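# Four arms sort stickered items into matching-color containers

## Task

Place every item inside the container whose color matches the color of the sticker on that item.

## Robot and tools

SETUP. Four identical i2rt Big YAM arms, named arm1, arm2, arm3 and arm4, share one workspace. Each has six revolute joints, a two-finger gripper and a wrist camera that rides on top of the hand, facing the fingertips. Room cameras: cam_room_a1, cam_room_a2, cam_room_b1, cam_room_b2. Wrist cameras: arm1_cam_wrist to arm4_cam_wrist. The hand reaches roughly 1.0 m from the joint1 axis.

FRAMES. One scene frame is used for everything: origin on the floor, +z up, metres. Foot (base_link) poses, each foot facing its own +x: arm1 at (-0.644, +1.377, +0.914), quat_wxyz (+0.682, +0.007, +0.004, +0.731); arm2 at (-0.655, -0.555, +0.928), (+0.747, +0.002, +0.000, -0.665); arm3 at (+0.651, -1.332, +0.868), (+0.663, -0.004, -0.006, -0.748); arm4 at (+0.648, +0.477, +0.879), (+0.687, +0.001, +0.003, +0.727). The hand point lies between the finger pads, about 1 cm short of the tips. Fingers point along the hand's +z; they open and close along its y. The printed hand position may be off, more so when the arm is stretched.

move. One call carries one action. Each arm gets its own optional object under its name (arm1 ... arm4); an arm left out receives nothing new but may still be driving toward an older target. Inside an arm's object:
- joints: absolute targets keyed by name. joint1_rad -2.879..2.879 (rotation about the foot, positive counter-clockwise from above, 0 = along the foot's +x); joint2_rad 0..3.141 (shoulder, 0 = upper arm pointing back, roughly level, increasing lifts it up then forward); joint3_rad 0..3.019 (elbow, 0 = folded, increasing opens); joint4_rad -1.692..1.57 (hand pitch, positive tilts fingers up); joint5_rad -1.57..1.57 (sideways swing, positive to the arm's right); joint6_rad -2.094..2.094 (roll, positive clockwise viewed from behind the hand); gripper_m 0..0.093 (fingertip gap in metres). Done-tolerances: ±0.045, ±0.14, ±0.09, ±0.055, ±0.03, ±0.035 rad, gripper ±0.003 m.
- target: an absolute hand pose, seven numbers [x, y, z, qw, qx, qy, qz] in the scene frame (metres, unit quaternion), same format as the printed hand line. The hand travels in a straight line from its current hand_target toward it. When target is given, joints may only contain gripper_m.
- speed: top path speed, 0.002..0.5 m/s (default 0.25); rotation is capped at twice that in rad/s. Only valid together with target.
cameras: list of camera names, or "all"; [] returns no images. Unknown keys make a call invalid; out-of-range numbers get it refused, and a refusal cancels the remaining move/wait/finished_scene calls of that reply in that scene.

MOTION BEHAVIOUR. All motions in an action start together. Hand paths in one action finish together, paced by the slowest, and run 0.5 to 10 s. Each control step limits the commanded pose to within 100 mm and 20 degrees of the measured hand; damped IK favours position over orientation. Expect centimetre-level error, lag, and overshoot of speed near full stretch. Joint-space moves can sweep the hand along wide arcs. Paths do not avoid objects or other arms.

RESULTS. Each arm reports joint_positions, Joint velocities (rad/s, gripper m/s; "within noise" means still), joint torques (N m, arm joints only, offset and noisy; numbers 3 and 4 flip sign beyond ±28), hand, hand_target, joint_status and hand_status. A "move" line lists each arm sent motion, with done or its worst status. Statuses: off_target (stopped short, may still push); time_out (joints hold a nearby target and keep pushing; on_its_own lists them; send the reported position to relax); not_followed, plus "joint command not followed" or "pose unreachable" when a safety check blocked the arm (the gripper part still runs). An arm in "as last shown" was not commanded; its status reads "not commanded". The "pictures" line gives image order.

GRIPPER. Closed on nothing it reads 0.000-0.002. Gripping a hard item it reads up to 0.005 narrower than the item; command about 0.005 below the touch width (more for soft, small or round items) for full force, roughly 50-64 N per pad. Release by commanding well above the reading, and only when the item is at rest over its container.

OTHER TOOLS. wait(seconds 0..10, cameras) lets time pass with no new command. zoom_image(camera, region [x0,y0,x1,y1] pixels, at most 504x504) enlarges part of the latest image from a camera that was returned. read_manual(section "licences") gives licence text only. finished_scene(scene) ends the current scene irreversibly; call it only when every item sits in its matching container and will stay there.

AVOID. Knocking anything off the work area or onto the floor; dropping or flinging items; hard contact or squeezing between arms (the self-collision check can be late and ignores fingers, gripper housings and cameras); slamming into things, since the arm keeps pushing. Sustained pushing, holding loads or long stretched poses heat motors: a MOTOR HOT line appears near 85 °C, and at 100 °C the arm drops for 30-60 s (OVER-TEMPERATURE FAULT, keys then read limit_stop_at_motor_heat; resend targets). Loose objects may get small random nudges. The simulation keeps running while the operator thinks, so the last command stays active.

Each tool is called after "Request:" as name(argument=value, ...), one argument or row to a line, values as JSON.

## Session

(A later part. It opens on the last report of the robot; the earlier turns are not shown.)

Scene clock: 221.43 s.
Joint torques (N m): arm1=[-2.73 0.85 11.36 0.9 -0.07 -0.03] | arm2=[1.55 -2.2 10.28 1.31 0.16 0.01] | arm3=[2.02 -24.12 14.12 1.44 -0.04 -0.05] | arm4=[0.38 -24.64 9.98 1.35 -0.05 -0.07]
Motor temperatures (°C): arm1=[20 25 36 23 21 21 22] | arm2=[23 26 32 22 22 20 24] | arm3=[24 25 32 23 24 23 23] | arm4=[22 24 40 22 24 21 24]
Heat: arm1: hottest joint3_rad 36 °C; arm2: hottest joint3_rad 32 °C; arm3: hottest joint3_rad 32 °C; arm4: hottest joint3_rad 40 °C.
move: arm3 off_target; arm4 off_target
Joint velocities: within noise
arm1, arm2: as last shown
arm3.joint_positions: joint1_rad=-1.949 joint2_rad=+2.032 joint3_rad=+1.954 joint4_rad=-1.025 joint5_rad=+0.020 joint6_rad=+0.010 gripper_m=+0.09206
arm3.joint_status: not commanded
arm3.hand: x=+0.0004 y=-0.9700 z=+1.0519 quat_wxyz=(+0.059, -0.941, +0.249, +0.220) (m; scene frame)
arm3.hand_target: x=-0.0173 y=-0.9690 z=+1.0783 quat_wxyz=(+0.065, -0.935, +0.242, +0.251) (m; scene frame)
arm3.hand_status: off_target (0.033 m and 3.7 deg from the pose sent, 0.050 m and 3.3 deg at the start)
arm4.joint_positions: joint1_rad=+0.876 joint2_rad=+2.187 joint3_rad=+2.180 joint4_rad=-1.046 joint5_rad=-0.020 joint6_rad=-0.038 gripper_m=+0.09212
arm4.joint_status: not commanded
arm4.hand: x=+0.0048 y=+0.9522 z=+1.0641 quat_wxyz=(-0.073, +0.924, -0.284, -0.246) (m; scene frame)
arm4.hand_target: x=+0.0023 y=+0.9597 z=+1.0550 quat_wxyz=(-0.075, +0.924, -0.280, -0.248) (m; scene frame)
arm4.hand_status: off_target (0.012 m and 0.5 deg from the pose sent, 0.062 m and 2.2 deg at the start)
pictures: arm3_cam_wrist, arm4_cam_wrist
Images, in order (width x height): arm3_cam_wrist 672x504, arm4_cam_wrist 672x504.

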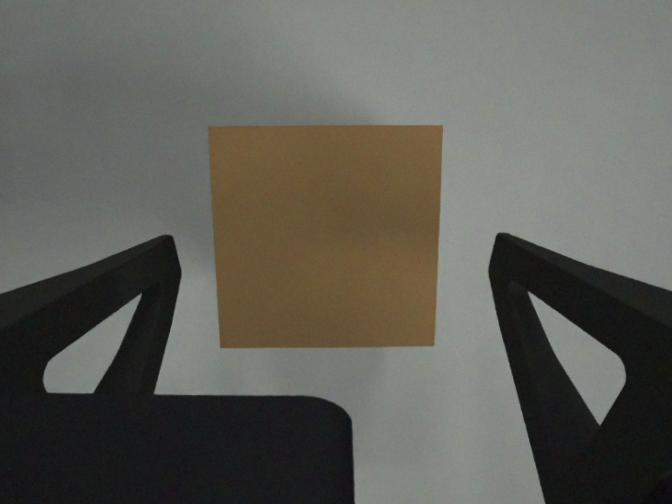

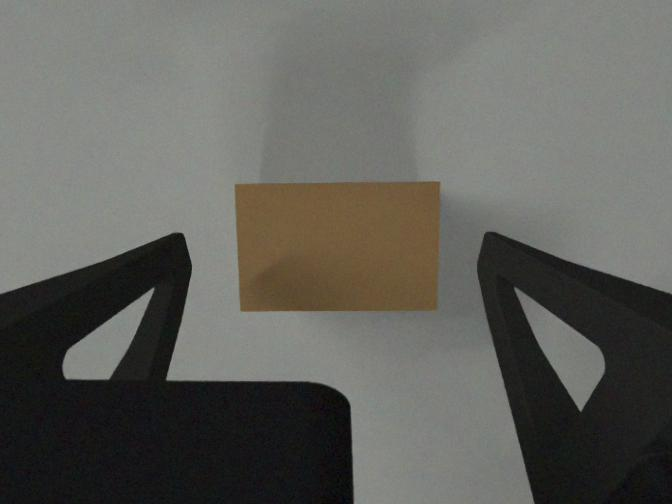

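Request:
move(
  arm3={"target":[-0.023,-0.967,1.052,0.0648,-0.9351,0.2419,0.2506],"speed":0.12},
  arm4={"target":[0.005,0.9585,1.012,0.0750,-0.9245,0.2799,0.2477],"speed":0.15},
  cameras=["arm3_cam_wrist","arm4_cam_wrist"],
)

Scene clock: 229.40 s.
Joint torques (N m): arm1=[-3.19 1.03 11.4 1.05 -0.07 -0.09] | arm2=[1.49 -2.26 10.26 1.29 0.16 0.02] | arm3=[2.26 -22.48 11.44 1.58 -0.02 -0.05] | arm4=[0.56 -25.76 9.39 1.47 -0.07 -0.1]
Motor temperatures (°C): arm1=[20 25 36 23 21 21 22] | arm2=[23 26 32 22 22 20 24] | arm3=[24 26 32 23 24 23 23] | arm4=[22 26 39 22 24 21 24]
Heat: arm1: hottest joint3_rad 36 °C; arm2: hottest joint3_rad 32 °C; arm3: hottest joint3_rad 32 °C; arm4: hottest joint3_rad 39 °C.
move: arm3 off_target; arm4 off_target
Joint velocities: within noise
arm1, arm2: as last shown
arm3.joint_positions: joint1_rad=-1.949 joint2_rad=+2.036 joint3_rad=+1.954 joint4_rad=-0.973 joint5_rad=+0.020 joint6_rad=+0.010 gripper_m=+0.09206
arm3.joint_status: not commanded
arm3.hand: x=-0.0098 y=-0.9644 z=+1.0554 quat_wxyz=(+0.065, -0.936, +0.247, +0.243) (m; scene frame)
arm3.hand_target: x=-0.0225 y=-0.9674 z=+1.0519 quat_wxyz=(+0.065, -0.935, +0.242, +0.251) (m; scene frame)
arm3.hand_status: off_target (0.014 m and 1.1 deg from the pose sent, 0.024 m and 3.7 deg at the start)
arm4.joint_positions: joint1_rad=+0.876 joint2_rad=+2.187 joint3_rad=+2.072 joint4_rad=-0.937 joint5_rad=-0.020 joint6_rad=-0.040 gripper_m=+0.09212
arm4.joint_status: not commanded
arm4.hand: x=+0.0062 y=+0.9508 z=+1.0235 quat_wxyz=(-0.074, +0.924, -0.283, -0.247) (m; scene frame)
arm4.hand_target: x=+0.0054 y=+0.9582 z=+1.0121 quat_wxyz=(-0.075, +0.924, -0.280, -0.248) (m; scene frame)
arm4.hand_status: off_target (0.014 m and 0.4 deg from the pose sent, 0.052 m and 0.5 deg at the start)
pictures: arm3_cam_wrist, arm4_cam_wrist
Images, in order (width x height): arm3_cam_wrist 672x504, arm4_cam_wrist 672x504.

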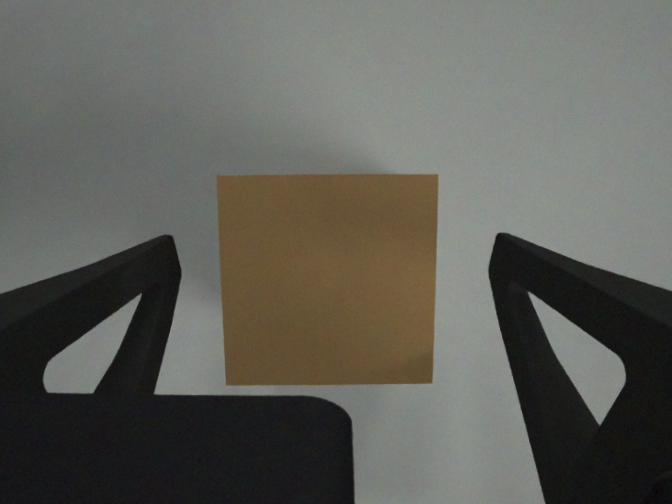

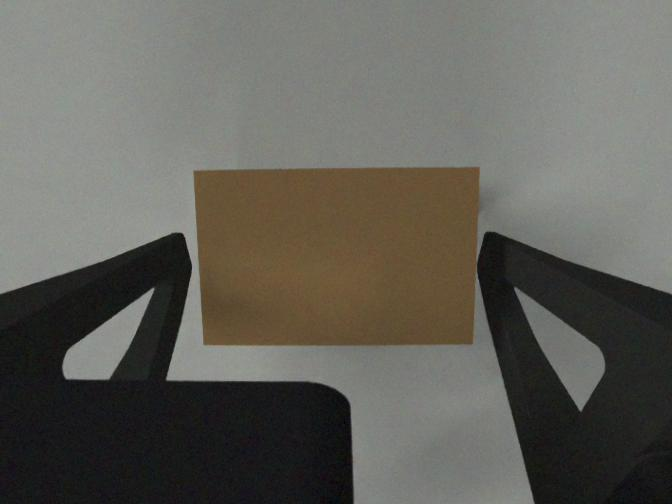

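Request:
move(
  arm3={"target":[-0.018,-0.97,1.030,0.0648,-0.9351,0.2419,0.2506],"speed":0.1},
  arm4={"target":[0.005,0.9585,0.998,0.0750,-0.9245,0.2799,0.2477],"speed":0.08},
  cameras=[],
)

Request:
move(
  arm3={"target":[-0.016,-0.97,1.018,0.0648,-0.9351,0.2419,0.2506],"speed":0.08},
  arm4={"target":[0.005,0.9585,0.992,0.0750,-0.9245,0.2799,0.2477],"speed":0.05},
  cameras=["arm3_cam_wrist","arm4_cam_wrist"],
)

Scene clock: 235.67 s.
Joint torques (N m): arm1=[-2.49 0.97 11.3 0.95 -0.04 -0.08] | arm2=[1.61 -2.37 10.25 1.29 0.16 0.01] | arm3=[2.26 -23.24 9.21 1.59 -0.02 -0.04] | arm4=[0.73 -24.82 9.1 1.33 -0.08 -0.09]
Motor temperatures (°C): arm1=[20 25 36 23 21 21 22] | arm2=[23 26 32 22 22 20 24] | arm3=[24 26 32 23 24 23 23] | arm4=[22 27 38 22 24 21 24]
Heat: arm1: hottest joint3_rad 36 °C; arm2: hottest joint3_rad 32 °C; arm3: hottest joint3_rad 32 °C; arm4: hottest joint3_rad 38 °C.
move: arm3 off_target; arm4 off_target
Joint velocities: within noise
arm1, arm2: as last shown
arm3.joint_positions: joint1_rad=-1.949 joint2_rad=+2.036 joint3_rad=+1.907 joint4_rad=-0.909 joint5_rad=+0.020 joint6_rad=+0.010 gripper_m=+0.09206
arm3.joint_status: not commanded
arm3.hand: x=-0.0112 y=-0.9638 z=+1.0396 quat_wxyz=(+0.067, -0.934, +0.247, +0.251) (m; scene frame)
arm3.hand_target: x=-0.0177 y=-0.9702 z=+1.0301 quat_wxyz=(+0.065, -0.935, +0.242, +0.251) (m; scene frame)
arm3.hand_status: off_target (0.013 m and 0.7 deg from the pose sent, 0.027 m and 1.0 deg at the start)
arm4.joint_positions: joint1_rad=+0.876 joint2_rad=+2.187 joint3_rad=+2.051 joint4_rad=-0.904 joint5_rad=-0.021 joint6_rad=-0.040 gripper_m=+0.09212
arm4.joint_status: not commanded
arm4.hand: x=+0.0051 y=+0.9515 z=+1.0168 quat_wxyz=(-0.075, +0.922, -0.283, -0.252) (m; scene frame)
arm4.hand_target: x=+0.0055 y=+0.9580 z=+0.9982 quat_wxyz=(-0.075, +0.924, -0.280, -0.248) (m; scene frame)
arm4.hand_status: off_target (0.020 m and 0.6 deg from the pose sent, 0.027 m and 0.4 deg at the start)
pictures: none
No camera images: "cameras" was empty.

Scene clock: 236.63 s.
Joint torques (N m): arm1=[-3.02 0.97 11.52 0.96 -0.08 -0.06] | arm2=[1.55 -2.2 10.3 1.29 0.15 0.01] | arm3=[2.14 -22.77 9.06 1.66 -0.05 -0.07] | arm4=[0.15 -24.35 9.02 1.47 -0.08 -0.11]
Motor temperatures (°C): arm1=[20 25 36 23 21 21 22] | arm2=[23 26 32 22 22 20 24] | arm3=[24 26 32 23 24 23 23] | arm4=[22 27 38 22 24 21 24]
Heat: arm1: hottest joint3_rad 36 °C; arm2: hottest joint3_rad 32 °C; arm3: hottest joint3_rad 32 °C; arm4: hottest joint3_rad 38 °C.
move: arm3 off_target; arm4 off_target
Joint velocities: within noise
arm1, arm2: as last shown
arm3.joint_positions: joint1_rad=-1.949 joint2_rad=+2.036 joint3_rad=+1.880 joint4_rad=-0.878 joint5_rad=+0.020 joint6_rad=+0.010 gripper_m=+0.09206
arm3.joint_status: not commanded
arm3.hand: x=-0.0106 y=-0.9643 z=+1.0297 quat_wxyz=(+0.067, -0.933, +0.247, +0.253) (m; scene frame)
arm3.hand_target: x=-0.0158 y=-0.9701 z=+1.0183 quat_wxyz=(+0.065, -0.935, +0.242, +0.251) (m; scene frame)
arm3.hand_status: off_target (0.014 m and 0.7 deg from the pose sent, 0.023 m and 0.7 deg at the start)
arm4.joint_positions: joint1_rad=+0.876 joint2_rad=+2.187 joint3_rad=+2.042 joint4_rad=-0.890 joint5_rad=-0.021 joint6_rad=-0.040 gripper_m=+0.09212
arm4.joint_status: not commanded
arm4.hand: x=+0.0048 y=+0.9518 z=+1.0137 quat_wxyz=(-0.076, +0.922, -0.282, -0.254) (m; scene frame)
arm4.hand_target: x=+0.0056 y=+0.9580 z=+0.9923 quat_wxyz=(-0.075, +0.924, -0.280, -0.248) (m; scene frame)
arm4.hand_status: off_target (0.023 m and 0.9 deg from the pose sent, 0.026 m and 0.6 deg at the start)
pictures: arm3_cam_wrist, arm4_cam_wrist
Images, in order (width x height): arm3_cam_wrist 672x504, arm4_cam_wrist 672x504.

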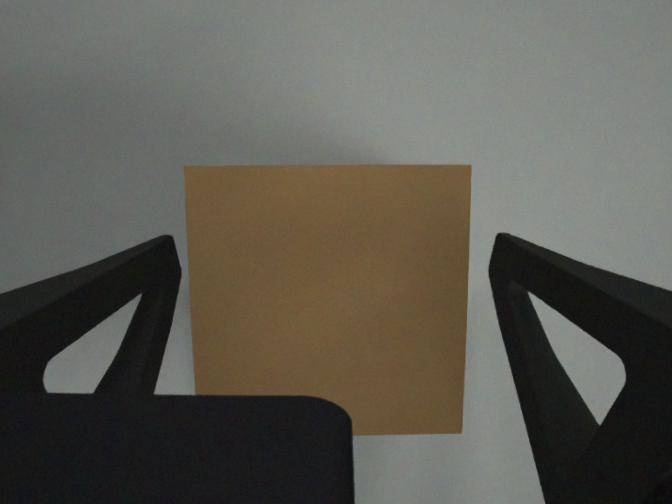

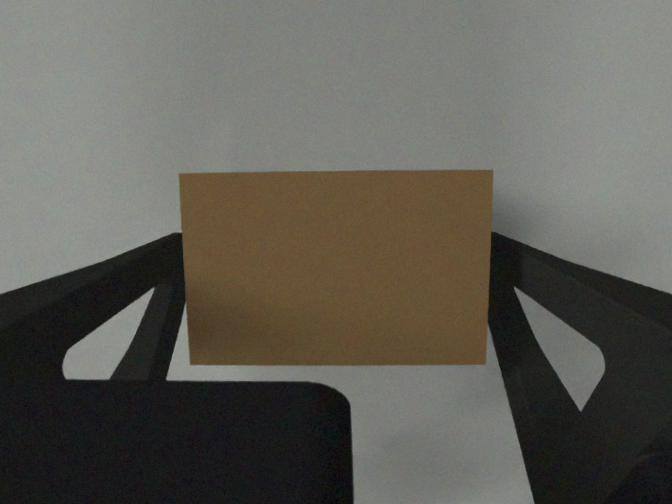

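Request:
move(
  arm3={"joints": {"gripper_m": 0.046}},
  arm4={"joints": {"gripper_m": 0.061}},
  cameras=["arm3_cam_wrist","arm4_cam_wrist"],
)

Scene clock: 256.30 s.
Joint torques (N m): arm1=[-2.9 1.03 11.29 0.77 -0.03 -0.01] | arm2=[1.55 -2.26 10.28 1.31 0.15 0.02] | arm3=[2.2 -23.06 9.01 1.68 -0.03 -0.06] | arm4=[0.44 -24.23 9.01 1.39 -0.03 -0.08]
Motor temperatures (°C): arm1=[20 25 36 23 21 21 22] | arm2=[23 25 32 22 22 20 23] | arm3=[24 26 32 23 24 23 23] | arm4=[22 28 37 22 24 21 24]
Heat: arm1: hottest joint3_rad 36 °C; arm2: hottest joint3_rad 32 °C; arm3: hottest joint3_rad 32 °C; arm4: hottest joint3_rad 37 °C.
move: arm3 off_target; arm4 off_target
Joint velocities: within noise
arm1, arm2: as last shown
arm3.joint_positions: joint1_rad=-1.949 joint2_rad=+2.036 joint3_rad=+1.880 joint4_rad=-0.878 joint5_rad=+0.020 joint6_rad=+0.010 gripper_m=+0.05294
arm3.joint_status: gripper_m off_target (ended at +0.05296, target +0.04600)
arm3.hand: x=-0.0107 y=-0.9644 z=+1.0297 quat_wxyz=(+0.067, -0.933, +0.247, +0.253) (m; scene frame)
arm3.hand_target: x=-0.0158 y=-0.9701 z=+1.0183 quat_wxyz=(+0.065, -0.935, +0.242, +0.251) (m; scene frame)
arm3.hand_status: not commanded
arm4.joint_positions: joint1_rad=+0.876 joint2_rad=+2.187 joint3_rad=+2.042 joint4_rad=-0.890 joint5_rad=-0.022 joint6_rad=-0.042 gripper_m=+0.06911
arm4.joint_status: gripper_m off_target (ended at +0.06913, target +0.06100)
arm4.hand: x=+0.0046 y=+0.9517 z=+1.0137 quat_wxyz=(-0.076, +0.922, -0.281, -0.254) (m; scene frame)
arm4.hand_target: x=+0.0056 y=+0.9579 z=+0.9923 quat_wxyz=(-0.075, +0.925, -0.280, -0.248) (m; scene frame)
arm4.hand_status: not commanded
pictures: arm3_cam_wrist, arm4_cam_wrist
Images, in order (width x height): arm3_cam_wrist 672x504, arm4_cam_wrist 672x504.

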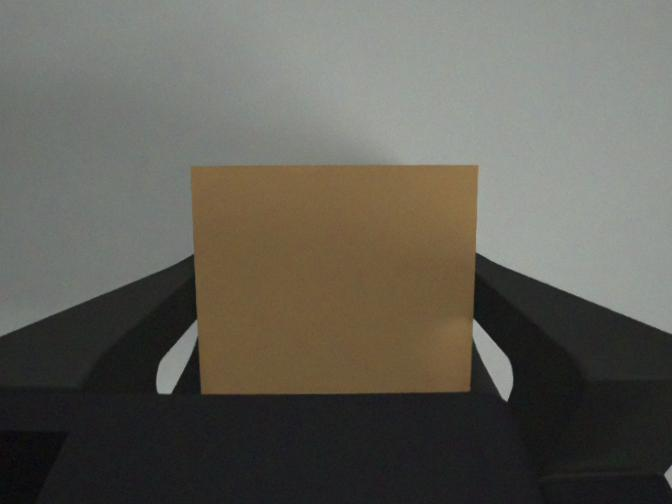

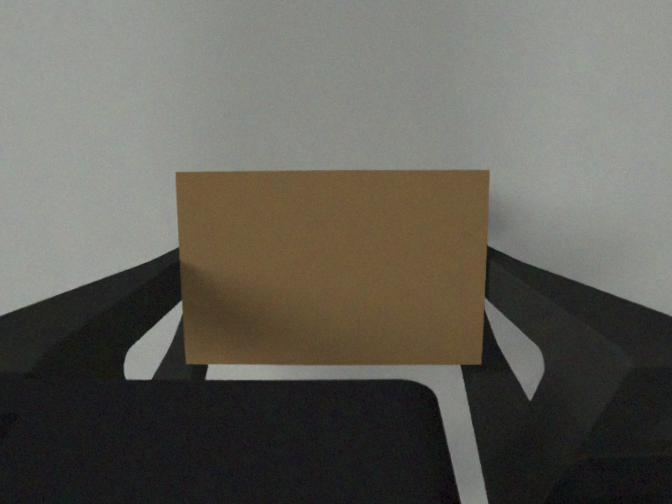

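Request:
move(
  arm3={"target": [0.0, -0.967, 1.14, 0.0648, -0.9351, 0.2419, 0.2506], "speed": 0.15},
  arm4={"target": [0.01, 0.95, 1.14, 0.075, -0.9245, 0.2799, 0.2477], "speed": 0.15},
  cameras=[],
)

Request:
move(
  arm3={"target": [0.42, -1.197, 1.20, 0.0685, -0.9315, 0.2557, 0.2496], "speed": 0.25},
  arm4={"target": [0.41, 0.65, 1.21, 0.0778, -0.9212, 0.2904, 0.2468], "speed": 0.25},
  cameras=["arm3_cam_wrist","arm4_cam_wrist"],
)

Scene clock: 262.87 s.
Joint torques (N m): arm1=[-2.61 1.08 11.52 0.83 -0.02 -0.08] | arm2=[1.44 -2.26 10.29 1.26 0.15 0.01] | arm3=[1.26 -24.76 14.11 0.66 -0.08 -0.12] | arm4=[1.2 -27.46 12.74 0.25 0.08 -0.02]
Motor temperatures (°C): arm1=[20 24 36 23 21 21 22] | arm2=[23 25 32 22 22 20 23] | arm3=[24 26 32 23 24 23 23] | arm4=[22 29 37 22 24 21 25]
Heat: arm1: hottest joint3_rad 36 °C; arm2: hottest joint3_rad 32 °C; arm3: hottest joint3_rad 32 °C; arm4: hottest joint3_rad 37 °C.
move: arm3 off_target; arm4 off_target
Joint velocities: within noise
arm1, arm2: as last shown
arm1.hand_target: x=-0.4100 y=+1.2141 z=+1.2199 quat_wxyz=(-0.247, -0.291, -0.921, +0.078) (m; scene frame)
arm3.joint_positions: joint1_rad=-1.949 joint2_rad=+1.998 joint3_rad=+2.044 joint4_rad=-1.141 joint5_rad=+0.014 joint6_rad=+0.005 gripper_m=+0.05294
arm3.joint_status: not commanded
arm3.hand: x=+0.0070 y=-0.9741 z=+1.1079 quat_wxyz=(+0.058, -0.941, +0.245, +0.225) (m; scene frame)
arm3.hand_target: x=+0.0014 y=-0.9679 z=+1.1400 quat_wxyz=(+0.065, -0.935, +0.242, +0.251) (m; scene frame)
arm3.hand_status: off_target (0.034 m and 3.2 deg from the pose sent, 0.111 m and 0.7 deg at the start)
arm4.joint_positions: joint1_rad=+0.876 joint2_rad=+2.187 joint3_rad=+2.320 joint4_rad=-1.226 joint5_rad=-0.022 joint6_rad=-0.043 gripper_m=+0.06911
arm4.joint_status: not commanded
arm4.hand: x=+0.0144 y=+0.9451 z=+1.1131 quat_wxyz=(-0.067, +0.929, -0.283, -0.228) (m; scene frame)
arm4.hand_target: x=+0.0109 y=+0.9492 z=+1.1400 quat_wxyz=(-0.075, +0.924, -0.280, -0.248) (m; scene frame)
arm4.hand_status: off_target (0.028 m and 2.5 deg from the pose sent, 0.127 m and 0.8 deg at the start)
pictures: none
No camera images: "cameras" was empty.

Scene clock: 265.63 s.
Joint torques (N m): arm1=[-2.55 0.97 11.38 0.95 -0.03 -0.02] | arm2=[1.49 -2.26 10.26 1.29 0.15 0.02] | arm3=[1.96 -1.03 9.02 0.85 0.12 0.01] | arm4=[1.44 -2.26 9.18 0.42 0.21 0.18]
Motor temperatures (°C): arm1=[20 24 36 23 21 21 22] | arm2=[23 25 31 22 22 20 23] | arm3=[24 26 32 23 24 23 24] | arm4=[22 29 37 22 24 21 25]
Heat: arm1: hottest joint3_rad 36 °C; arm2: hottest joint3_rad 31 °C; arm3: hottest joint3_rad 32 °C; arm4: hottest joint3_rad 37 °C.
move: arm3 done; arm4 done
Joint velocities: within noise
arm1.joint_positions: joint1_rad=-2.251 joint2_rad=+0.719 joint3_rad=+0.958 joint4_rad=-1.259 joint5_rad=-0.010 joint6_rad=+0.001 gripper_m=+0.09297
arm1.joint_status: not commanded
arm1.hand: x=-0.4078 y=+1.2160 z=+1.2219 quat_wxyz=(-0.253, -0.289, -0.920, +0.078) (m; scene frame)
arm1.hand_target: x=-0.4100 y=+1.2141 z=+1.2199 quat_wxyz=(-0.247, -0.291, -0.921, +0.078) (m; scene frame)
arm1.hand_status: not commanded
arm2.joint_positions: joint1_rad=+0.911 joint2_rad=+0.734 joint3_rad=+0.963 joint4_rad=-1.240 joint5_rad=+0.003 joint6_rad=+0.010 gripper_m=+0.09194
arm2.joint_status: not commanded
arm2.hand: x=-0.4090 y=-0.7063 z=+1.2413 quat_wxyz=(-0.267, -0.263, -0.924, +0.073) (m; scene frame)
arm2.hand_target: x=-0.4102 y=-0.7030 z=+1.2301 quat_wxyz=(-0.249, -0.258, -0.931, +0.069) (m; scene frame)
arm2.hand_status: not commanded
arm3.joint_positions: joint1_rad=-1.949 joint2_rad=+0.701 joint3_rad=+1.025 joint4_rad=-1.352 joint5_rad=+0.030 joint6_rad=+0.025 gripper_m=+0.05294
arm3.joint_status: not commanded
arm3.hand: x=+0.4205 y=-1.1952 z=+1.2032 quat_wxyz=(+0.071, -0.930, +0.255, +0.255) (m; scene frame)
arm3.hand_target: x=+0.4200 y=-1.1970 z=+1.1999 quat_wxyz=(+0.068, -0.932, +0.256, +0.249) (m; scene frame)
arm3.hand_status: done (0.004 m and 0.7 deg from the pose sent, 0.478 m and 3.5 deg at the start)
arm4.joint_positions: joint1_rad=+0.886 joint2_rad=+0.780 joint3_rad=+1.040 joint4_rad=-1.295 joint5_rad=-0.003 joint6_rad=-0.025 gripper_m=+0.06911
arm4.joint_status: not commanded
arm4.hand: x=+0.4107 y=+0.6516 z=+1.2118 quat_wxyz=(-0.081, +0.920, -0.287, -0.253) (m; scene frame)
arm4.hand_target: x=+0.4100 y=+0.6500 z=+1.2099 quat_wxyz=(-0.078, +0.921, -0.290, -0.247) (m; scene frame)
arm4.hand_status: done (0.003 m and 0.9 deg from the pose sent, 0.503 m and 2.7 deg at the start)
pictures: arm3_cam_wrist, arm4_cam_wrist
Images, in order (width x height): arm3_cam_wrist 672x504, arm4_cam_wrist 672x504.

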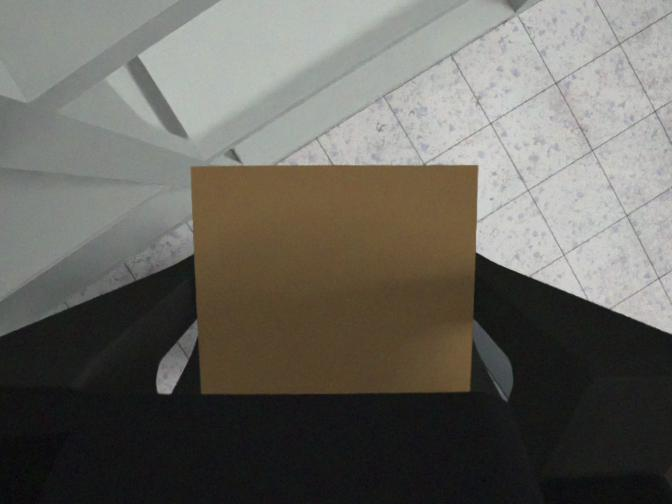

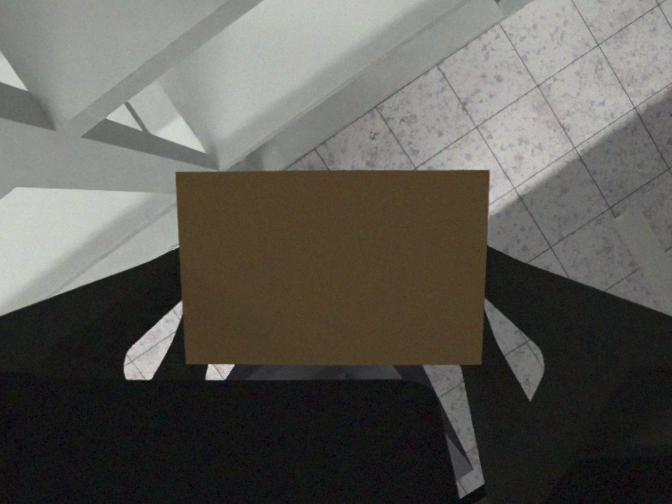

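Request:
move(
  arm3={"joints": {"joint1_rad": 1.01, "joint2_rad": 0.75, "joint3_rad": 1.12, "joint4_rad": -1.40, "joint5_rad": 0.0, "joint6_rad": 0.0}},
  arm4={"joints": {"joint1_rad": -1.138, "joint2_rad": 0.75, "joint3_rad": 1.12, "joint4_rad": -1.40, "joint5_rad": 0.0, "joint6_rad": 0.0}},
  cameras=["arm3_cam_wrist","arm4_cam_wrist"],
)

Scene clock: 272.57 s.
Joint torques (N m): arm1=[-2.78 1.08 11.32 0.95 -0.05 -0.04] | arm2=[1.49 -2.26 10.3 1.25 0.16 0.01] | arm3=[1.9 -2.67 13.98 0.7 0.06 -0.11] | arm4=[0.67 -3.02 12.51 0.5 0.02 0.15]
Motor temperatures (°C): arm1=[20 24 36 23 21 21 22] | arm2=[23 25 31 22 22 20 23] | arm3=[24 26 31 23 24 23 24] | arm4=[22 27 37 22 24 21 25]
Heat: arm1: hottest joint3_rad 36 °C; arm2: hottest joint3_rad 31 °C; arm3: hottest joint3_rad 31 °C; arm4: hottest joint3_rad 37 °C.
move: arm3 done; arm4 done
Joint velocities: within noise
arm1, arm2: as last shown
arm3.joint_positions: joint1_rad=+1.000 joint2_rad=+0.755 joint3_rad=+1.064 joint4_rad=-1.393 joint5_rad=-0.001 joint6_rad=+0.006 gripper_m=+0.05295
arm3.joint_status: all done
arm3.hand: x=+0.8595 y=-1.5003 z=+1.2085 quat_wxyz=(-0.230, -0.330, -0.911, +0.086) (m; scene frame)
arm3.hand_target: x=+0.8628 y=-1.4994 z=+1.2360 quat_wxyz=(-0.255, -0.320, -0.907, +0.095) (m; scene frame)
arm3.hand_status: not commanded
arm4.joint_positions: joint1_rad=-1.136 joint2_rad=+0.760 joint3_rad=+1.068 joint4_rad=-1.390 joint5_rad=+0.001 joint6_rad=-0.011 gripper_m=+0.06915
arm4.joint_status: all done
arm4.hand: x=+0.8910 y=+0.6071 z=+1.2167 quat_wxyz=(-0.232, +0.241, -0.941, -0.056) (m; scene frame)
arm4.hand_target: x=+0.8914 y=+0.6068 z=+1.2433 quat_wxyz=(-0.256, +0.234, -0.936, -0.064) (m; scene frame)
arm4.hand_status: not commanded
pictures: arm3_cam_wrist, arm4_cam_wrist
Images, in order (width x height): arm3_cam_wrist 672x504, arm4_cam_wrist 672x504.

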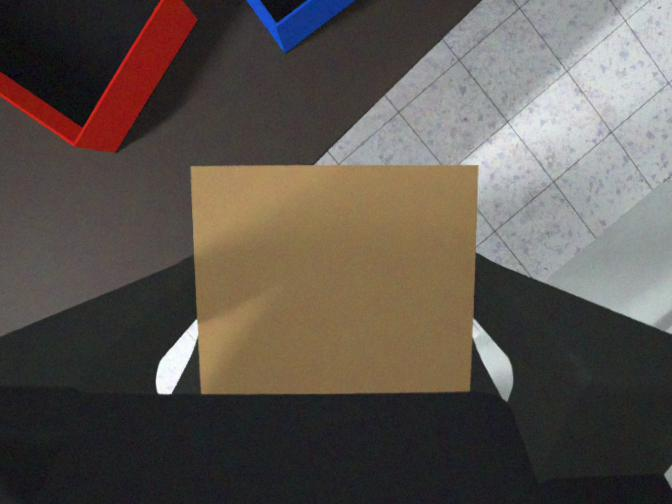

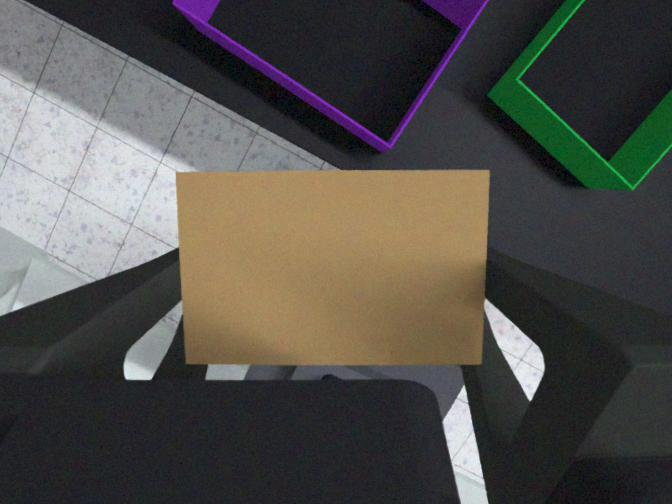

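Request:
move(
  arm3={"target": [1.122, -1.715, 0.97, 0.2447, 0.3145, 0.9133, -0.0843], "speed": 0.3},
  arm4={"target": [1.076, 0.71, 0.97, 0.2511, -0.2337, 0.9372, 0.0626], "speed": 0.3},
  cameras=["arm3_cam_wrist","arm4_cam_wrist"],
)

Scene clock: 277.63 s.
Joint torques (N m): arm1=[-2.67 1.03 11.19 0.83 -0.06 -0.03] | arm2=[1.49 -2.26 10.28 1.29 0.15 0.02] | arm3=[1.26 -17.96 12.38 1.4 -0.09 -0.12] | arm4=[1.38 -12.57 9.26 1.5 0.18 0.19]
Motor temperatures (°C): arm1=[20 24 36 23 21 21 22] | arm2=[23 25 31 22 22 20 23] | arm3=[24 26 32 23 24 23 24] | arm4=[22 27 38 22 24 21 25]
Heat: arm1: hottest joint3_rad 36 °C; arm2: hottest joint3_rad 31 °C; arm3: hottest joint3_rad 32 °C; arm4: hottest joint3_rad 38 °C.
move: arm3 off_target; arm4 off_target
Joint velocities: within noise
arm1, arm2: as last shown
arm3.joint_positions: joint1_rad=+1.000 joint2_rad=+1.738 joint3_rad=+1.187 joint4_rad=-0.573 joint5_rad=-0.019 joint6_rad=-0.011 gripper_m=+0.05295
arm3.joint_status: not commanded
arm3.hand: x=+1.1021 y=-1.7005 z=+0.9439 quat_wxyz=(-0.214, -0.322, -0.919, +0.073) (m; scene frame)
arm3.hand_target: x=+1.1207 y=-1.7138 z=+0.9707 quat_wxyz=(-0.245, -0.314, -0.913, +0.084) (m; scene frame)
arm3.hand_status: off_target (0.036 m and 3.9 deg from the pose sent, 0.415 m and 2.5 deg at the start)
arm4.joint_positions: joint1_rad=-1.135 joint2_rad=+1.450 joint3_rad=+0.841 joint4_rad=-0.483 joint5_rad=+0.001 joint6_rad=-0.003 gripper_m=+0.06915
arm4.joint_status: not commanded
arm4.hand: x=+1.0632 y=+0.6994 z=+0.9547 quat_wxyz=(-0.228, +0.238, -0.942, -0.056) (m; scene frame)
arm4.hand_target: x=+1.0753 y=+0.7097 z=+0.9703 quat_wxyz=(-0.251, +0.234, -0.937, -0.063) (m; scene frame)
arm4.hand_status: off_target (0.023 m and 2.9 deg from the pose sent, 0.325 m and 2.5 deg at the start)
pictures: arm3_cam_wrist, arm4_cam_wrist
Images, in order (width x height): arm3_cam_wrist 672x504, arm4_cam_wrist 672x504.

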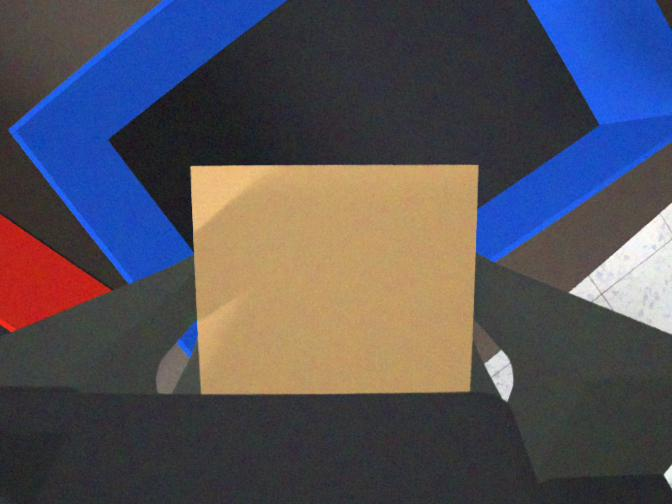

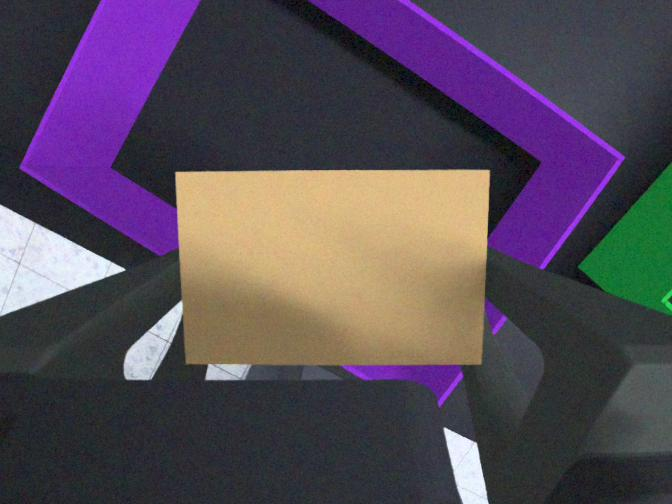

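Request:
move(
  arm3={"target": [1.143, -1.733, 0.87, 0.2447, 0.3145, 0.9133, -0.0843], "speed": 0.2},
  arm4={"target": [1.099, 0.72, 0.87, 0.2511, -0.2337, 0.9372, 0.0626], "speed": 0.2},
  cameras=[],
)

Request:
move(
  arm3={"target": [1.143, -1.733, 0.81, 0.2447, 0.3145, 0.9133, -0.0843], "speed": 0.12},
  arm4={"target": [1.099, 0.72, 0.80, 0.2511, -0.2337, 0.9372, 0.0626], "speed": 0.12},
  cameras=["arm3_cam_wrist","arm4_cam_wrist"],
)

Scene clock: 294.97 s.
Joint torques (N m): arm1=[-2.55 0.38 11.26 0.95 -0.07 -0.04] | arm2=[1.49 -2.37 10.3 1.28 0.15 0.01] | arm3=[1.32 -20.19 10.89 1.55 -0.06 -0.11] | arm4=[1.03 -14.92 6.5 1.36 0.15 0.06]
Motor temperatures (°C): arm1=[20 24 36 23 21 21 22] | arm2=[23 25 31 22 22 20 23] | arm3=[24 26 31 23 24 23 24] | arm4=[22 26 38 22 24 21 26]
Heat: arm1: hottest joint3_rad 36 °C; arm2: hottest joint3_rad 31 °C; arm3: hottest joint3_rad 31 °C; arm4: hottest joint3_rad 38 °C.
move: arm3 off_target; arm4 done
Joint velocities: arm1=[within noise] | arm2=[within noise] | arm3=[-0.015 -0.015 -0.046 -0.017 0.007 -0.007 -0.001] | arm4=[within noise]
arm1, arm2: as last shown
arm1.hand: x=-0.4078 y=+1.2160 z=+1.2219 quat_wxyz=(-0.253, -0.288, -0.920, +0.078) (m; scene frame)
arm1.hand_target: x=-0.4100 y=+1.2141 z=+1.2199 quat_wxyz=(-0.247, -0.290, -0.921, +0.078) (m; scene frame)
arm3.joint_positions: joint1_rad=+1.000 joint2_rad=+1.949 joint3_rad=+1.190 joint4_rad=-0.367 joint5_rad=-0.019 joint6_rad=-0.011 gripper_m=+0.05295
arm3.joint_status: not commanded
arm3.hand: x=+1.1207 y=-1.7171 z=+0.8456 quat_wxyz=(-0.213, -0.322, -0.920, +0.073) (m; scene frame)
arm3.hand_target: x=+1.1418 y=-1.7318 z=+0.8710 quat_wxyz=(-0.245, -0.315, -0.913, +0.084) (m; scene frame)
arm3.hand_status: off_target (0.037 m and 4.0 deg from the pose sent, 0.090 m and 3.9 deg at the start)
arm4.joint_positions: joint1_rad=-1.135 joint2_rad=+1.704 joint3_rad=+0.837 joint4_rad=-0.197 joint5_rad=+0.001 joint6_rad=-0.003 gripper_m=+0.06915
arm4.joint_status: not commanded
arm4.hand: x=+1.0939 y=+0.7157 z=+0.8666 quat_wxyz=(-0.241, +0.237, -0.939, -0.059) (m; scene frame)
arm4.hand_target: x=+1.0989 y=+0.7200 z=+0.8700 quat_wxyz=(-0.251, +0.234, -0.937, -0.063) (m; scene frame)
arm4.hand_status: done (0.007 m and 1.3 deg from the pose sent, 0.094 m and 2.8 deg at the start)
pictures: none
No camera images: "cameras" was empty.

Scene clock: 296.17 s.
Joint torques (N m): arm1=[-2.78 0.67 11.37 0.96 -0.04 -0.04] | arm2=[1.55 -2.26 10.28 1.31 0.15 0.01] | arm3=[1.44 -20.19 8.57 1.62 -0.06 -0.11] | arm4=[1.2 -15.33 5.01 1.51 0.14 0.11]
Motor temperatures (°C): arm1=[20 24 36 23 21 21 22] | arm2=[23 25 31 22 22 20 23] | arm3=[24 26 31 23 24 23 24] | arm4=[22 26 37 22 24 21 26]
Heat: arm1: hottest joint3_rad 36 °C; arm2: hottest joint3_rad 31 °C; arm3: hottest joint3_rad 31 °C; arm4: hottest joint3_rad 37 °C.
move: arm3 off_target; arm4 done
Joint velocities: within noise
arm1, arm2: as last shown
arm3.joint_positions: joint1_rad=+1.000 joint2_rad=+2.050 joint3_rad=+1.190 joint4_rad=-0.235 joint5_rad=-0.019 joint6_rad=-0.011 gripper_m=+0.05295
arm3.joint_status: not commanded
arm3.hand: x=+1.1290 y=-1.7246 z=+0.8003 quat_wxyz=(-0.227, -0.321, -0.916, +0.078) (m; scene frame)
arm3.hand_target: x=+1.1427 y=-1.7326 z=+0.8105 quat_wxyz=(-0.245, -0.314, -0.913, +0.084) (m; scene frame)
arm3.hand_status: off_target (0.019 m and 2.3 deg from the pose sent, 0.045 m and 4.0 deg at the start)
arm4.joint_positions: joint1_rad=-1.135 joint2_rad=+1.874 joint3_rad=+0.817 joint4_rad=+0.003 joint5_rad=+0.001 joint6_rad=-0.003 gripper_m=+0.06915
arm4.joint_status: not commanded
arm4.hand: x=+1.0966 y=+0.7171 z=+0.8016 quat_wxyz=(-0.246, +0.237, -0.938, -0.060) (m; scene frame)
arm4.hand_target: x=+1.0989 y=+0.7199 z=+0.8000 quat_wxyz=(-0.251, +0.234, -0.937, -0.063) (m; scene frame)
arm4.hand_status: done (0.004 m and 0.8 deg from the pose sent, 0.067 m and 1.3 deg at the start)
pictures: arm3_cam_wrist, arm4_cam_wrist
Images, in order (width x height): arm3_cam_wrist 672x504, arm4_cam_wrist 672x504.

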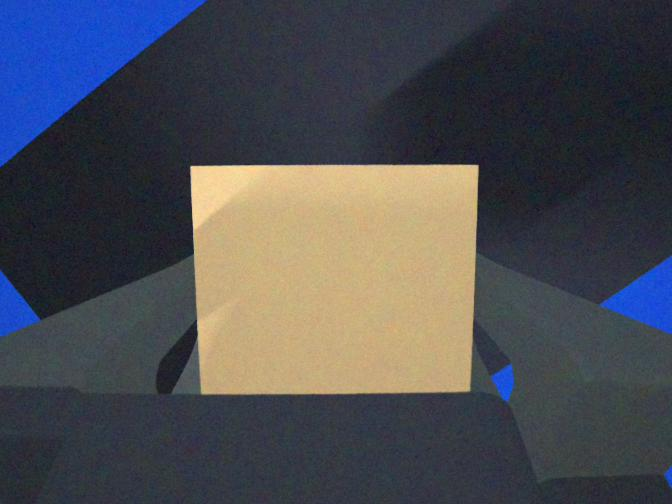

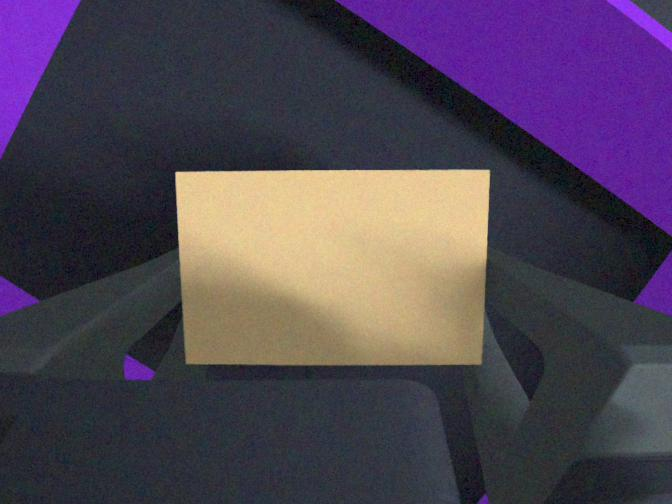

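Request:
move(
  arm3={"target": [1.146, -1.725, 0.784, 0.2447, 0.3145, 0.9133, -0.0843], "speed": 0.08},
  arm4={"target": [1.096, 0.717, 0.766, 0.2511, -0.2337, 0.9372, 0.0626], "speed": 0.08},
  cameras=[],
)

Request:
move(
  arm3={"target": [1.146, -1.725, 0.773, 0.2447, 0.3145, 0.9133, -0.0843], "speed": 0.05},
  arm4={"target": [1.096, 0.717, 0.753, 0.2511, -0.2337, 0.9372, 0.0626], "speed": 0.05},
  cameras=[],
)

Request:
move(
  arm3={"target": [1.146, -1.725, 0.765, 0.2447, 0.3145, 0.9133, -0.0843], "speed": 0.05},
  arm4={"target": [1.096, 0.717, 0.744, 0.2511, -0.2337, 0.9372, 0.0626], "speed": 0.05},
  cameras=[],
)

Scene clock: 303.07 s.
Joint torques (N m): arm1=[-2.78 1.32 11.45 1.01 -0.07 -0.05] | arm2=[1.44 -2.32 10.25 1.29 0.15 0.01] | arm3=[2.26 -19.55 7.58 1.69 0.11 0.01] | arm4=[0.79 -14.86 4.21 1.43 0.08 0.09]
Motor temperatures (°C): arm1=[20 24 36 23 21 21 22] | arm2=[23 25 31 22 22 20 23] | arm3=[24 26 31 23 24 23 24] | arm4=[22 26 36 22 24 21 26]
Heat: arm1: hottest joint3_rad 36 °C; arm2: hottest joint3_rad 31 °C; arm3: hottest joint3_rad 31 °C; arm4: hottest joint3_rad 36 °C.
move: arm3 off_target; arm4 done
Joint velocities: within noise
arm1, arm2: as last shown
arm3.joint_positions: joint1_rad=+1.004 joint2_rad=+2.091 joint3_rad=+1.190 joint4_rad=-0.177 joint5_rad=-0.016 joint6_rad=-0.010 gripper_m=+0.05295
arm3.joint_status: not commanded
arm3.hand: x=+1.1332 y=-1.7259 z=+0.7823 quat_wxyz=(-0.234, -0.319, -0.915, +0.082) (m; scene frame)
arm3.hand_target: x=+1.1458 y=-1.7247 z=+0.7841 quat_wxyz=(-0.245, -0.314, -0.913, +0.084) (m; scene frame)
arm3.hand_status: off_target (0.013 m and 1.4 deg from the pose sent, 0.024 m and 2.3 deg at the start)
arm4.joint_positions: joint1_rad=-1.135 joint2_rad=+1.958 joint3_rad=+0.810 joint4_rad=+0.101 joint5_rad=+0.001 joint6_rad=-0.003 gripper_m=+0.06915
arm4.joint_status: not commanded
arm4.hand: x=+1.0947 y=+0.7161 z=+0.7704 quat_wxyz=(-0.249, +0.237, -0.937, -0.061) (m; scene frame)
arm4.hand_target: x=+1.0959 y=+0.7169 z=+0.7661 quat_wxyz=(-0.251, +0.234, -0.937, -0.063) (m; scene frame)
arm4.hand_status: done (0.005 m and 0.5 deg from the pose sent, 0.036 m and 0.8 deg at the start)
pictures: none
No camera images: "cameras" was empty.

Scene clock: 304.03 s.
Joint torques (N m): arm1=[-3.25 1.49 11.36 1.16 -0.03 -0.02] | arm2=[1.49 -2.32 10.28 1.25 0.16 0.02] | arm3=[2.2 -19.25 7.39 1.68 0.12 0.02] | arm4=[0.73 -14.8 4.33 1.54 0.09 0.1]
Motor temperatures (°C): arm1=[20 24 36 23 21 21 22] | arm2=[23 25 31 22 22 20 23] | arm3=[24 26 31 23 24 23 24] | arm4=[22 26 36 22 24 21 26]
Heat: arm1: hottest joint3_rad 36 °C; arm2: hottest joint3_rad 31 °C; arm3: hottest joint3_rad 31 °C; arm4: hottest joint3_rad 36 °C.
move: arm3 off_target; arm4 done
Joint velocities: within noise
arm1, arm2: as last shown
arm3.joint_positions: joint1_rad=+1.004 joint2_rad=+2.110 joint3_rad=+1.190 joint4_rad=-0.155 joint5_rad=-0.016 joint6_rad=-0.010 gripper_m=+0.05295
arm3.joint_status: not commanded
arm3.hand: x=+1.1336 y=-1.7263 z=+0.7736 quat_wxyz=(-0.236, -0.319, -0.914, +0.082) (m; scene frame)
arm3.hand_target: x=+1.1458 y=-1.7247 z=+0.7732 quat_wxyz=(-0.245, -0.314, -0.913, +0.084) (m; scene frame)
arm3.hand_status: off_target (0.012 m and 1.2 deg from the pose sent, 0.016 m and 1.4 deg at the start)
arm4.joint_positions: joint1_rad=-1.135 joint2_rad=+1.990 joint3_rad=+0.810 joint4_rad=+0.134 joint5_rad=+0.001 joint6_rad=-0.003 gripper_m=+0.06915
arm4.joint_status: not commanded
arm4.hand: x=+1.0941 y=+0.7158 z=+0.7590 quat_wxyz=(-0.249, +0.237, -0.937, -0.061) (m; scene frame)
arm4.hand_target: x=+1.0958 y=+0.7169 z=+0.7531 quat_wxyz=(-0.251, +0.234, -0.937, -0.063) (m; scene frame)
arm4.hand_status: done (0.006 m and 0.4 deg from the pose sent, 0.017 m and 0.5 deg at the start)
pictures: none
No camera images: "cameras" was empty.

Scene clock: 305.00 s.
Joint torques (N m): arm1=[-2.9 0.97 11.4 0.94 0.01 -0.05] | arm2=[1.49 -2.32 10.29 1.29 0.15 0.02] | arm3=[2.2 -19.14 7.32 1.7 0.12 0.02] | arm4=[0.85 -14.62 4.33 1.4 0.08 0.1]
Motor temperatures (°C): arm1=[20 24 36 23 21 21 22] | arm2=[23 25 31 22 22 20 23] | arm3=[24 26 31 23 24 23 24] | arm4=[22 26 36 22 24 21 26]
Heat: arm1: hottest joint3_rad 36 °C; arm2: hottest joint3_rad 31 °C; arm3: hottest joint3_rad 31 °C; arm4: hottest joint3_rad 36 °C.
move: arm3 off_target; arm4 done
Joint velocities: within noise
arm1, arm2: as last shown
arm3.joint_positions: joint1_rad=+1.004 joint2_rad=+2.126 joint3_rad=+1.190 joint4_rad=-0.140 joint5_rad=-0.016 joint6_rad=-0.010 gripper_m=+0.05295
arm3.joint_status: not commanded
arm3.hand: x=+1.1333 y=-1.7262 z=+0.7658 quat_wxyz=(-0.235, -0.319, -0.914, +0.082) (m; scene frame)
arm3.hand_target: x=+1.1458 y=-1.7247 z=+0.7651 quat_wxyz=(-0.245, -0.315, -0.913, +0.084) (m; scene frame)
arm3.hand_status: off_target (0.013 m and 1.2 deg from the pose sent, 0.015 m and 1.2 deg at the start)
arm4.joint_positions: joint1_rad=-1.135 joint2_rad=+2.015 joint3_rad=+0.810 joint4_rad=+0.157 joint5_rad=+0.001 joint6_rad=-0.003 gripper_m=+0.06915
arm4.joint_status: not commanded
arm4.hand: x=+1.0928 y=+0.7151 z=+0.7498 quat_wxyz=(-0.248, +0.237, -0.937, -0.061) (m; scene frame)
arm4.hand_target: x=+1.0958 y=+0.7169 z=+0.7441 quat_wxyz=(-0.251, +0.234, -0.937, -0.063) (m; scene frame)
arm4.hand_status: done (0.007 m and 0.5 deg from the pose sent, 0.015 m and 0.4 deg at the start)
pictures: none
No camera images: "cameras" was empty.

Request:
move(
  arm3={"target": [1.146, -1.725, 0.757, 0.2447, 0.3145, 0.9133, -0.0843], "speed": 0.04},
  arm4={"target": [1.096, 0.717, 0.736, 0.2511, -0.2337, 0.9372, 0.0626], "speed": 0.04},
  cameras=[],
)

Request:
move(
  arm3={"target": [1.146, -1.725, 0.750, 0.2447, 0.3145, 0.9133, -0.0843], "speed": 0.04},
  arm4={"target": [1.096, 0.717, 0.729, 0.2511, -0.2337, 0.9372, 0.0626], "speed": 0.04},
  cameras=[],
)

Scene clock: 311.23 s.
Joint torques (N m): arm1=[-2.67 0.97 11.37 0.95 -0.06 -0.06] | arm2=[1.49 -2.14 10.26 1.29 0.15 0.01] | arm3=[2.08 -19.43 7.39 1.69 0.12 0.01] | arm4=[0.97 -14.74 4.29 1.59 0.08 0.12]
Motor temperatures (°C): arm1=[20 24 36 23 21 21 22] | arm2=[23 25 31 22 22 20 23] | arm3=[24 26 31 23 24 23 24] | arm4=[22 26 35 22 24 21 26]
Heat: arm1: hottest joint3_rad 36 °C; arm2: hottest joint3_rad 31 °C; arm3: hottest joint3_rad 31 °C; arm4: hottest joint3_rad 35 °C.
move: arm3 off_target; arm4 done
Joint velocities: within noise
arm1.joint_positions: joint1_rad=-2.251 joint2_rad=+0.719 joint3_rad=+0.958 joint4_rad=-1.259 joint5_rad=-0.010 joint6_rad=+0.001 gripper_m=+0.09297
arm1.joint_status: not commanded
arm1.hand: x=-0.4078 y=+1.2160 z=+1.2219 quat_wxyz=(-0.253, -0.288, -0.920, +0.078) (m; scene frame)
arm1.hand_target: x=-0.4100 y=+1.2141 z=+1.2199 quat_wxyz=(-0.247, -0.290, -0.921, +0.078) (m; scene frame)
arm1.hand_status: not commanded
arm2.joint_positions: joint1_rad=+0.911 joint2_rad=+0.734 joint3_rad=+0.963 joint4_rad=-1.240 joint5_rad=+0.003 joint6_rad=+0.010 gripper_m=+0.09194
arm2.joint_status: not commanded
arm2.hand: x=-0.4090 y=-0.7063 z=+1.2413 quat_wxyz=(-0.267, -0.263, -0.924, +0.073) (m; scene frame)
arm2.hand_target: x=-0.4102 y=-0.7030 z=+1.2301 quat_wxyz=(-0.249, -0.258, -0.931, +0.069) (m; scene frame)
arm2.hand_status: not commanded
arm3.joint_positions: joint1_rad=+1.004 joint2_rad=+2.143 joint3_rad=+1.190 joint4_rad=-0.124 joint5_rad=-0.016 joint6_rad=-0.010 gripper_m=+0.05295
arm3.joint_status: not commanded
arm3.hand: x=+1.1329 y=-1.7260 z=+0.7576 quat_wxyz=(-0.235, -0.319, -0.914, +0.082) (m; scene frame)
arm3.hand_target: x=+1.1457 y=-1.7248 z=+0.7572 quat_wxyz=(-0.245, -0.315, -0.913, +0.084) (m; scene frame)
arm3.hand_status: off_target (0.013 m and 1.2 deg from the pose sent, 0.016 m and 1.2 deg at the start)
arm4.joint_positions: joint1_rad=-1.135 joint2_rad=+2.037 joint3_rad=+0.810 joint4_rad=+0.177 joint5_rad=+0.001 joint6_rad=-0.003 gripper_m=+0.06915
arm4.joint_status: not commanded
arm4.hand: x=+1.0912 y=+0.7142 z=+0.7412 quat_wxyz=(-0.247, +0.237, -0.938, -0.061) (m; scene frame)
arm4.hand_target: x=+1.0958 y=+0.7169 z=+0.7361 quat_wxyz=(-0.251, +0.234, -0.937, -0.063) (m; scene frame)
arm4.hand_status: done (0.008 m and 0.7 deg from the pose sent, 0.014 m and 0.5 deg at the start)
pictures: none
No camera images: "cameras" was empty.

Scene clock: 312.20 s.
Joint torques (N m): arm1=[-2.14 0.73 11.38 0.96 -0.04 -0.07] | arm2=[1.55 -2.49 10.26 1.28 0.15 0.01] | arm3=[2.2 -18.67 7.35 1.59 0.12 0.02] | arm4=[0.73 -14.33 4.41 1.51 0.08 0.12]
Motor temperatures (°C): arm1=[20 24 36 23 21 21 22] | arm2=[23 25 31 22 22 20 23] | arm3=[24 26 31 23 24 23 24] | arm4=[22 25 35 22 24 21 26]
Heat: arm1: hottest joint3_rad 36 °C; arm2: hottest joint3_rad 31 °C; arm3: hottest joint3_rad 31 °C; arm4: hottest joint3_rad 35 °C.
move: arm3 off_target; arm4 done
Joint velocities: within noise
arm1, arm2: as last shown
arm3.joint_positions: joint1_rad=+1.004 joint2_rad=+2.152 joint3_rad=+1.190 joint4_rad=-0.108 joint5_rad=-0.016 joint6_rad=-0.010 gripper_m=+0.05295
arm3.joint_status: not commanded
arm3.hand: x=+1.1340 y=-1.7267 z=+0.7542 quat_wxyz=(-0.238, -0.318, -0.914, +0.084) (m; scene frame)
arm3.hand_target: x=+1.1457 y=-1.7246 z=+0.7502 quat_wxyz=(-0.245, -0.314, -0.913, +0.084) (m; scene frame)
arm3.hand_status: off_target (0.013 m and 0.9 deg from the pose sent, 0.015 m and 1.2 deg at the start)
arm4.joint_positions: joint1_rad=-1.135 joint2_rad=+2.048 joint3_rad=+0.810 joint4_rad=+0.196 joint5_rad=+0.001 joint6_rad=-0.003 gripper_m=+0.06915
arm4.joint_status: not commanded
arm4.hand: x=+1.0924 y=+0.7149 z=+0.7386 quat_wxyz=(-0.251, +0.237, -0.937, -0.062) (m; scene frame)
arm4.hand_target: x=+1.0956 y=+0.7168 z=+0.7291 quat_wxyz=(-0.251, +0.234, -0.937, -0.063) (m; scene frame)
arm4.hand_status: done (0.010 m and 0.4 deg from the pose sent, 0.013 m and 0.7 deg at the start)
pictures: none
No camera images: "cameras" was empty.

Request:
move(
  arm3={"target": [1.146, -1.725, 0.747, 0.2447, 0.3145, 0.9133, -0.0843], "speed": 0.04},
  arm4={"target": [1.096, 0.717, 0.725, 0.2511, -0.2337, 0.9372, 0.0626], "speed": 0.04},
  cameras=[],
)

Request:
move(
  arm3={"joints": {"gripper_m": 0.092}},
  arm4={"joints": {"gripper_m": 0.093}},
  cameras=["arm3_cam_wrist","arm4_cam_wrist"],
)

Scene clock: 317.70 s.
Joint torques (N m): arm1=[-2.78 0.62 11.37 0.79 -0.05 -0.07] | arm2=[1.49 -2.26 10.29 1.29 0.15 0.01] | arm3=[2.14 -18.2 7.42 1.66 0.13 0.01] | arm4=[0.79 -13.51 4.67 1.48 0.09 0.11]
Motor temperatures (°C): arm1=[20 24 36 23 21 21 22] | arm2=[23 25 31 22 22 20 23] | arm3=[24 26 31 23 24 23 24] | arm4=[22 25 34 22 24 21 26]
Heat: arm1: hottest joint3_rad 36 °C; arm2: hottest joint3_rad 31 °C; arm3: hottest joint3_rad 31 °C; arm4: hottest joint3_rad 34 °C.
move: arm3 off_target; arm4 off_target
Joint velocities: within noise
arm1, arm2: as last shown
arm3.joint_positions: joint1_rad=+1.004 joint2_rad=+2.153 joint3_rad=+1.190 joint4_rad=-0.102 joint5_rad=-0.016 joint6_rad=-0.010 gripper_m=+0.05295
arm3.joint_status: not commanded
arm3.hand: x=+1.1347 y=-1.7272 z=+0.7540 quat_wxyz=(-0.240, -0.318, -0.913, +0.084) (m; scene frame)
arm3.hand_target: x=+1.1457 y=-1.7246 z=+0.7472 quat_wxyz=(-0.245, -0.314, -0.913, +0.084) (m; scene frame)
arm3.hand_status: off_target (0.013 m and 0.7 deg from the pose sent, 0.014 m and 0.9 deg at the start)
arm4.joint_positions: joint1_rad=-1.135 joint2_rad=+2.051 joint3_rad=+0.810 joint4_rad=+0.207 joint5_rad=+0.001 joint6_rad=-0.003 gripper_m=+0.06915
arm4.joint_status: not commanded
arm4.hand: x=+1.0937 y=+0.7155 z=+0.7384 quat_wxyz=(-0.255, +0.236, -0.936, -0.063) (m; scene frame)
arm4.hand_target: x=+1.0955 y=+0.7167 z=+0.7254 quat_wxyz=(-0.251, +0.234, -0.937, -0.063) (m; scene frame)
arm4.hand_status: off_target (0.014 m and 0.5 deg from the pose sent, 0.014 m and 0.4 deg at the start)
pictures: none
No camera images: "cameras" was empty.

Scene clock: 318.27 s.
Joint torques (N m): arm1=[-2.61 0.32 11.32 0.99 -0.03 -0.04] | arm2=[1.49 -2.26 10.25 1.31 0.16 0.01] | arm3=[2.14 -18.84 7.39 1.62 0.11 0.01] | arm4=[1.2 -13.86 4.57 1.2 0.07 0.1]
Motor temperatures (°C): arm1=[20 24 36 23 21 21 22] | arm2=[23 25 31 22 22 20 23] | arm3=[24 26 31 23 24 23 24] | arm4=[22 25 34 22 24 21 26]
Heat: arm1: hottest joint3_rad 36 °C; arm2: hottest joint3_rad 31 °C; arm3: hottest joint3_rad 31 °C; arm4: hottest joint3_rad 34 °C.
move: arm3 done; arm4 done
Joint velocities: within noise
arm1, arm2: as last shown
arm3.joint_positions: joint1_rad=+1.004 joint2_rad=+2.159 joint3_rad=+1.190 joint4_rad=-0.102 joint5_rad=-0.015 joint6_rad=-0.009 gripper_m=+0.09196
arm3.joint_status: all done
arm3.hand: x=+1.1336 y=-1.7265 z=+0.7508 quat_wxyz=(-0.238, -0.319, -0.914, +0.083) (m; scene frame)
arm3.hand_target: x=+1.1456 y=-1.7246 z=+0.7472 quat_wxyz=(-0.245, -0.315, -0.913, +0.084) (m; scene frame)
arm3.hand_status: not commanded
arm4.joint_positions: joint1_rad=-1.133 joint2_rad=+2.056 joint3_rad=+0.811 joint4_rad=+0.210 joint5_rad=+0.001 joint6_rad=-0.003 gripper_m=+0.09290
arm4.joint_status: all done
arm4.hand: x=+1.0935 y=+0.7163 z=+0.7368 quat_wxyz=(-0.255, +0.237, -0.935, -0.063) (m; scene frame)
arm4.hand_target: x=+1.0956 y=+0.7169 z=+0.7254 quat_wxyz=(-0.251, +0.234, -0.937, -0.063) (m; scene frame)
arm4.hand_status: not commanded
pictures: arm3_cam_wrist, arm4_cam_wrist
Images, in order (width x height): arm3_cam_wrist 672x504, arm4_cam_wrist 672x504.

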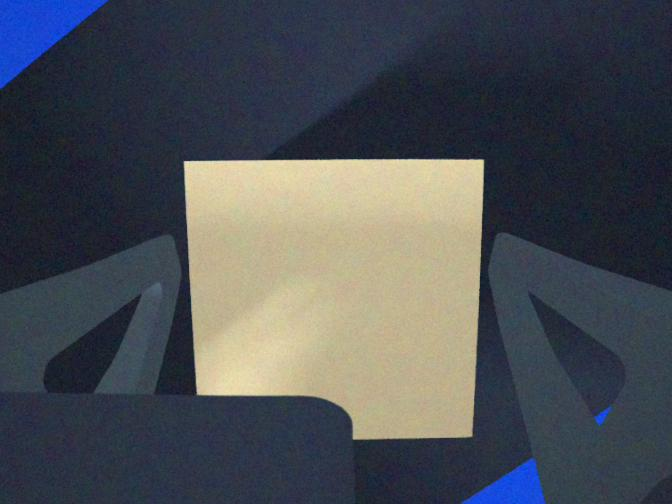

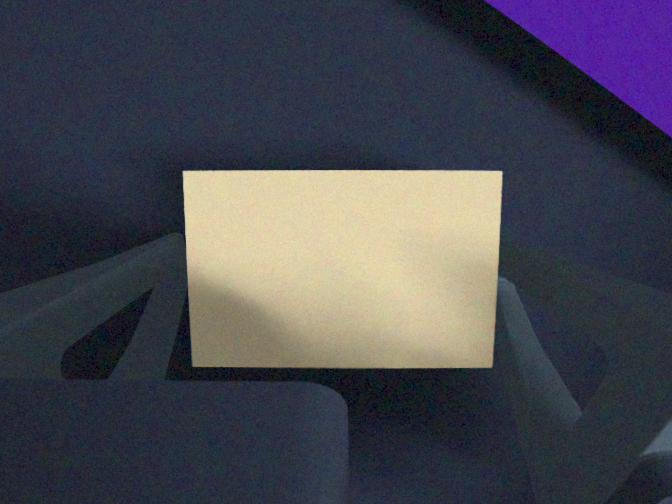

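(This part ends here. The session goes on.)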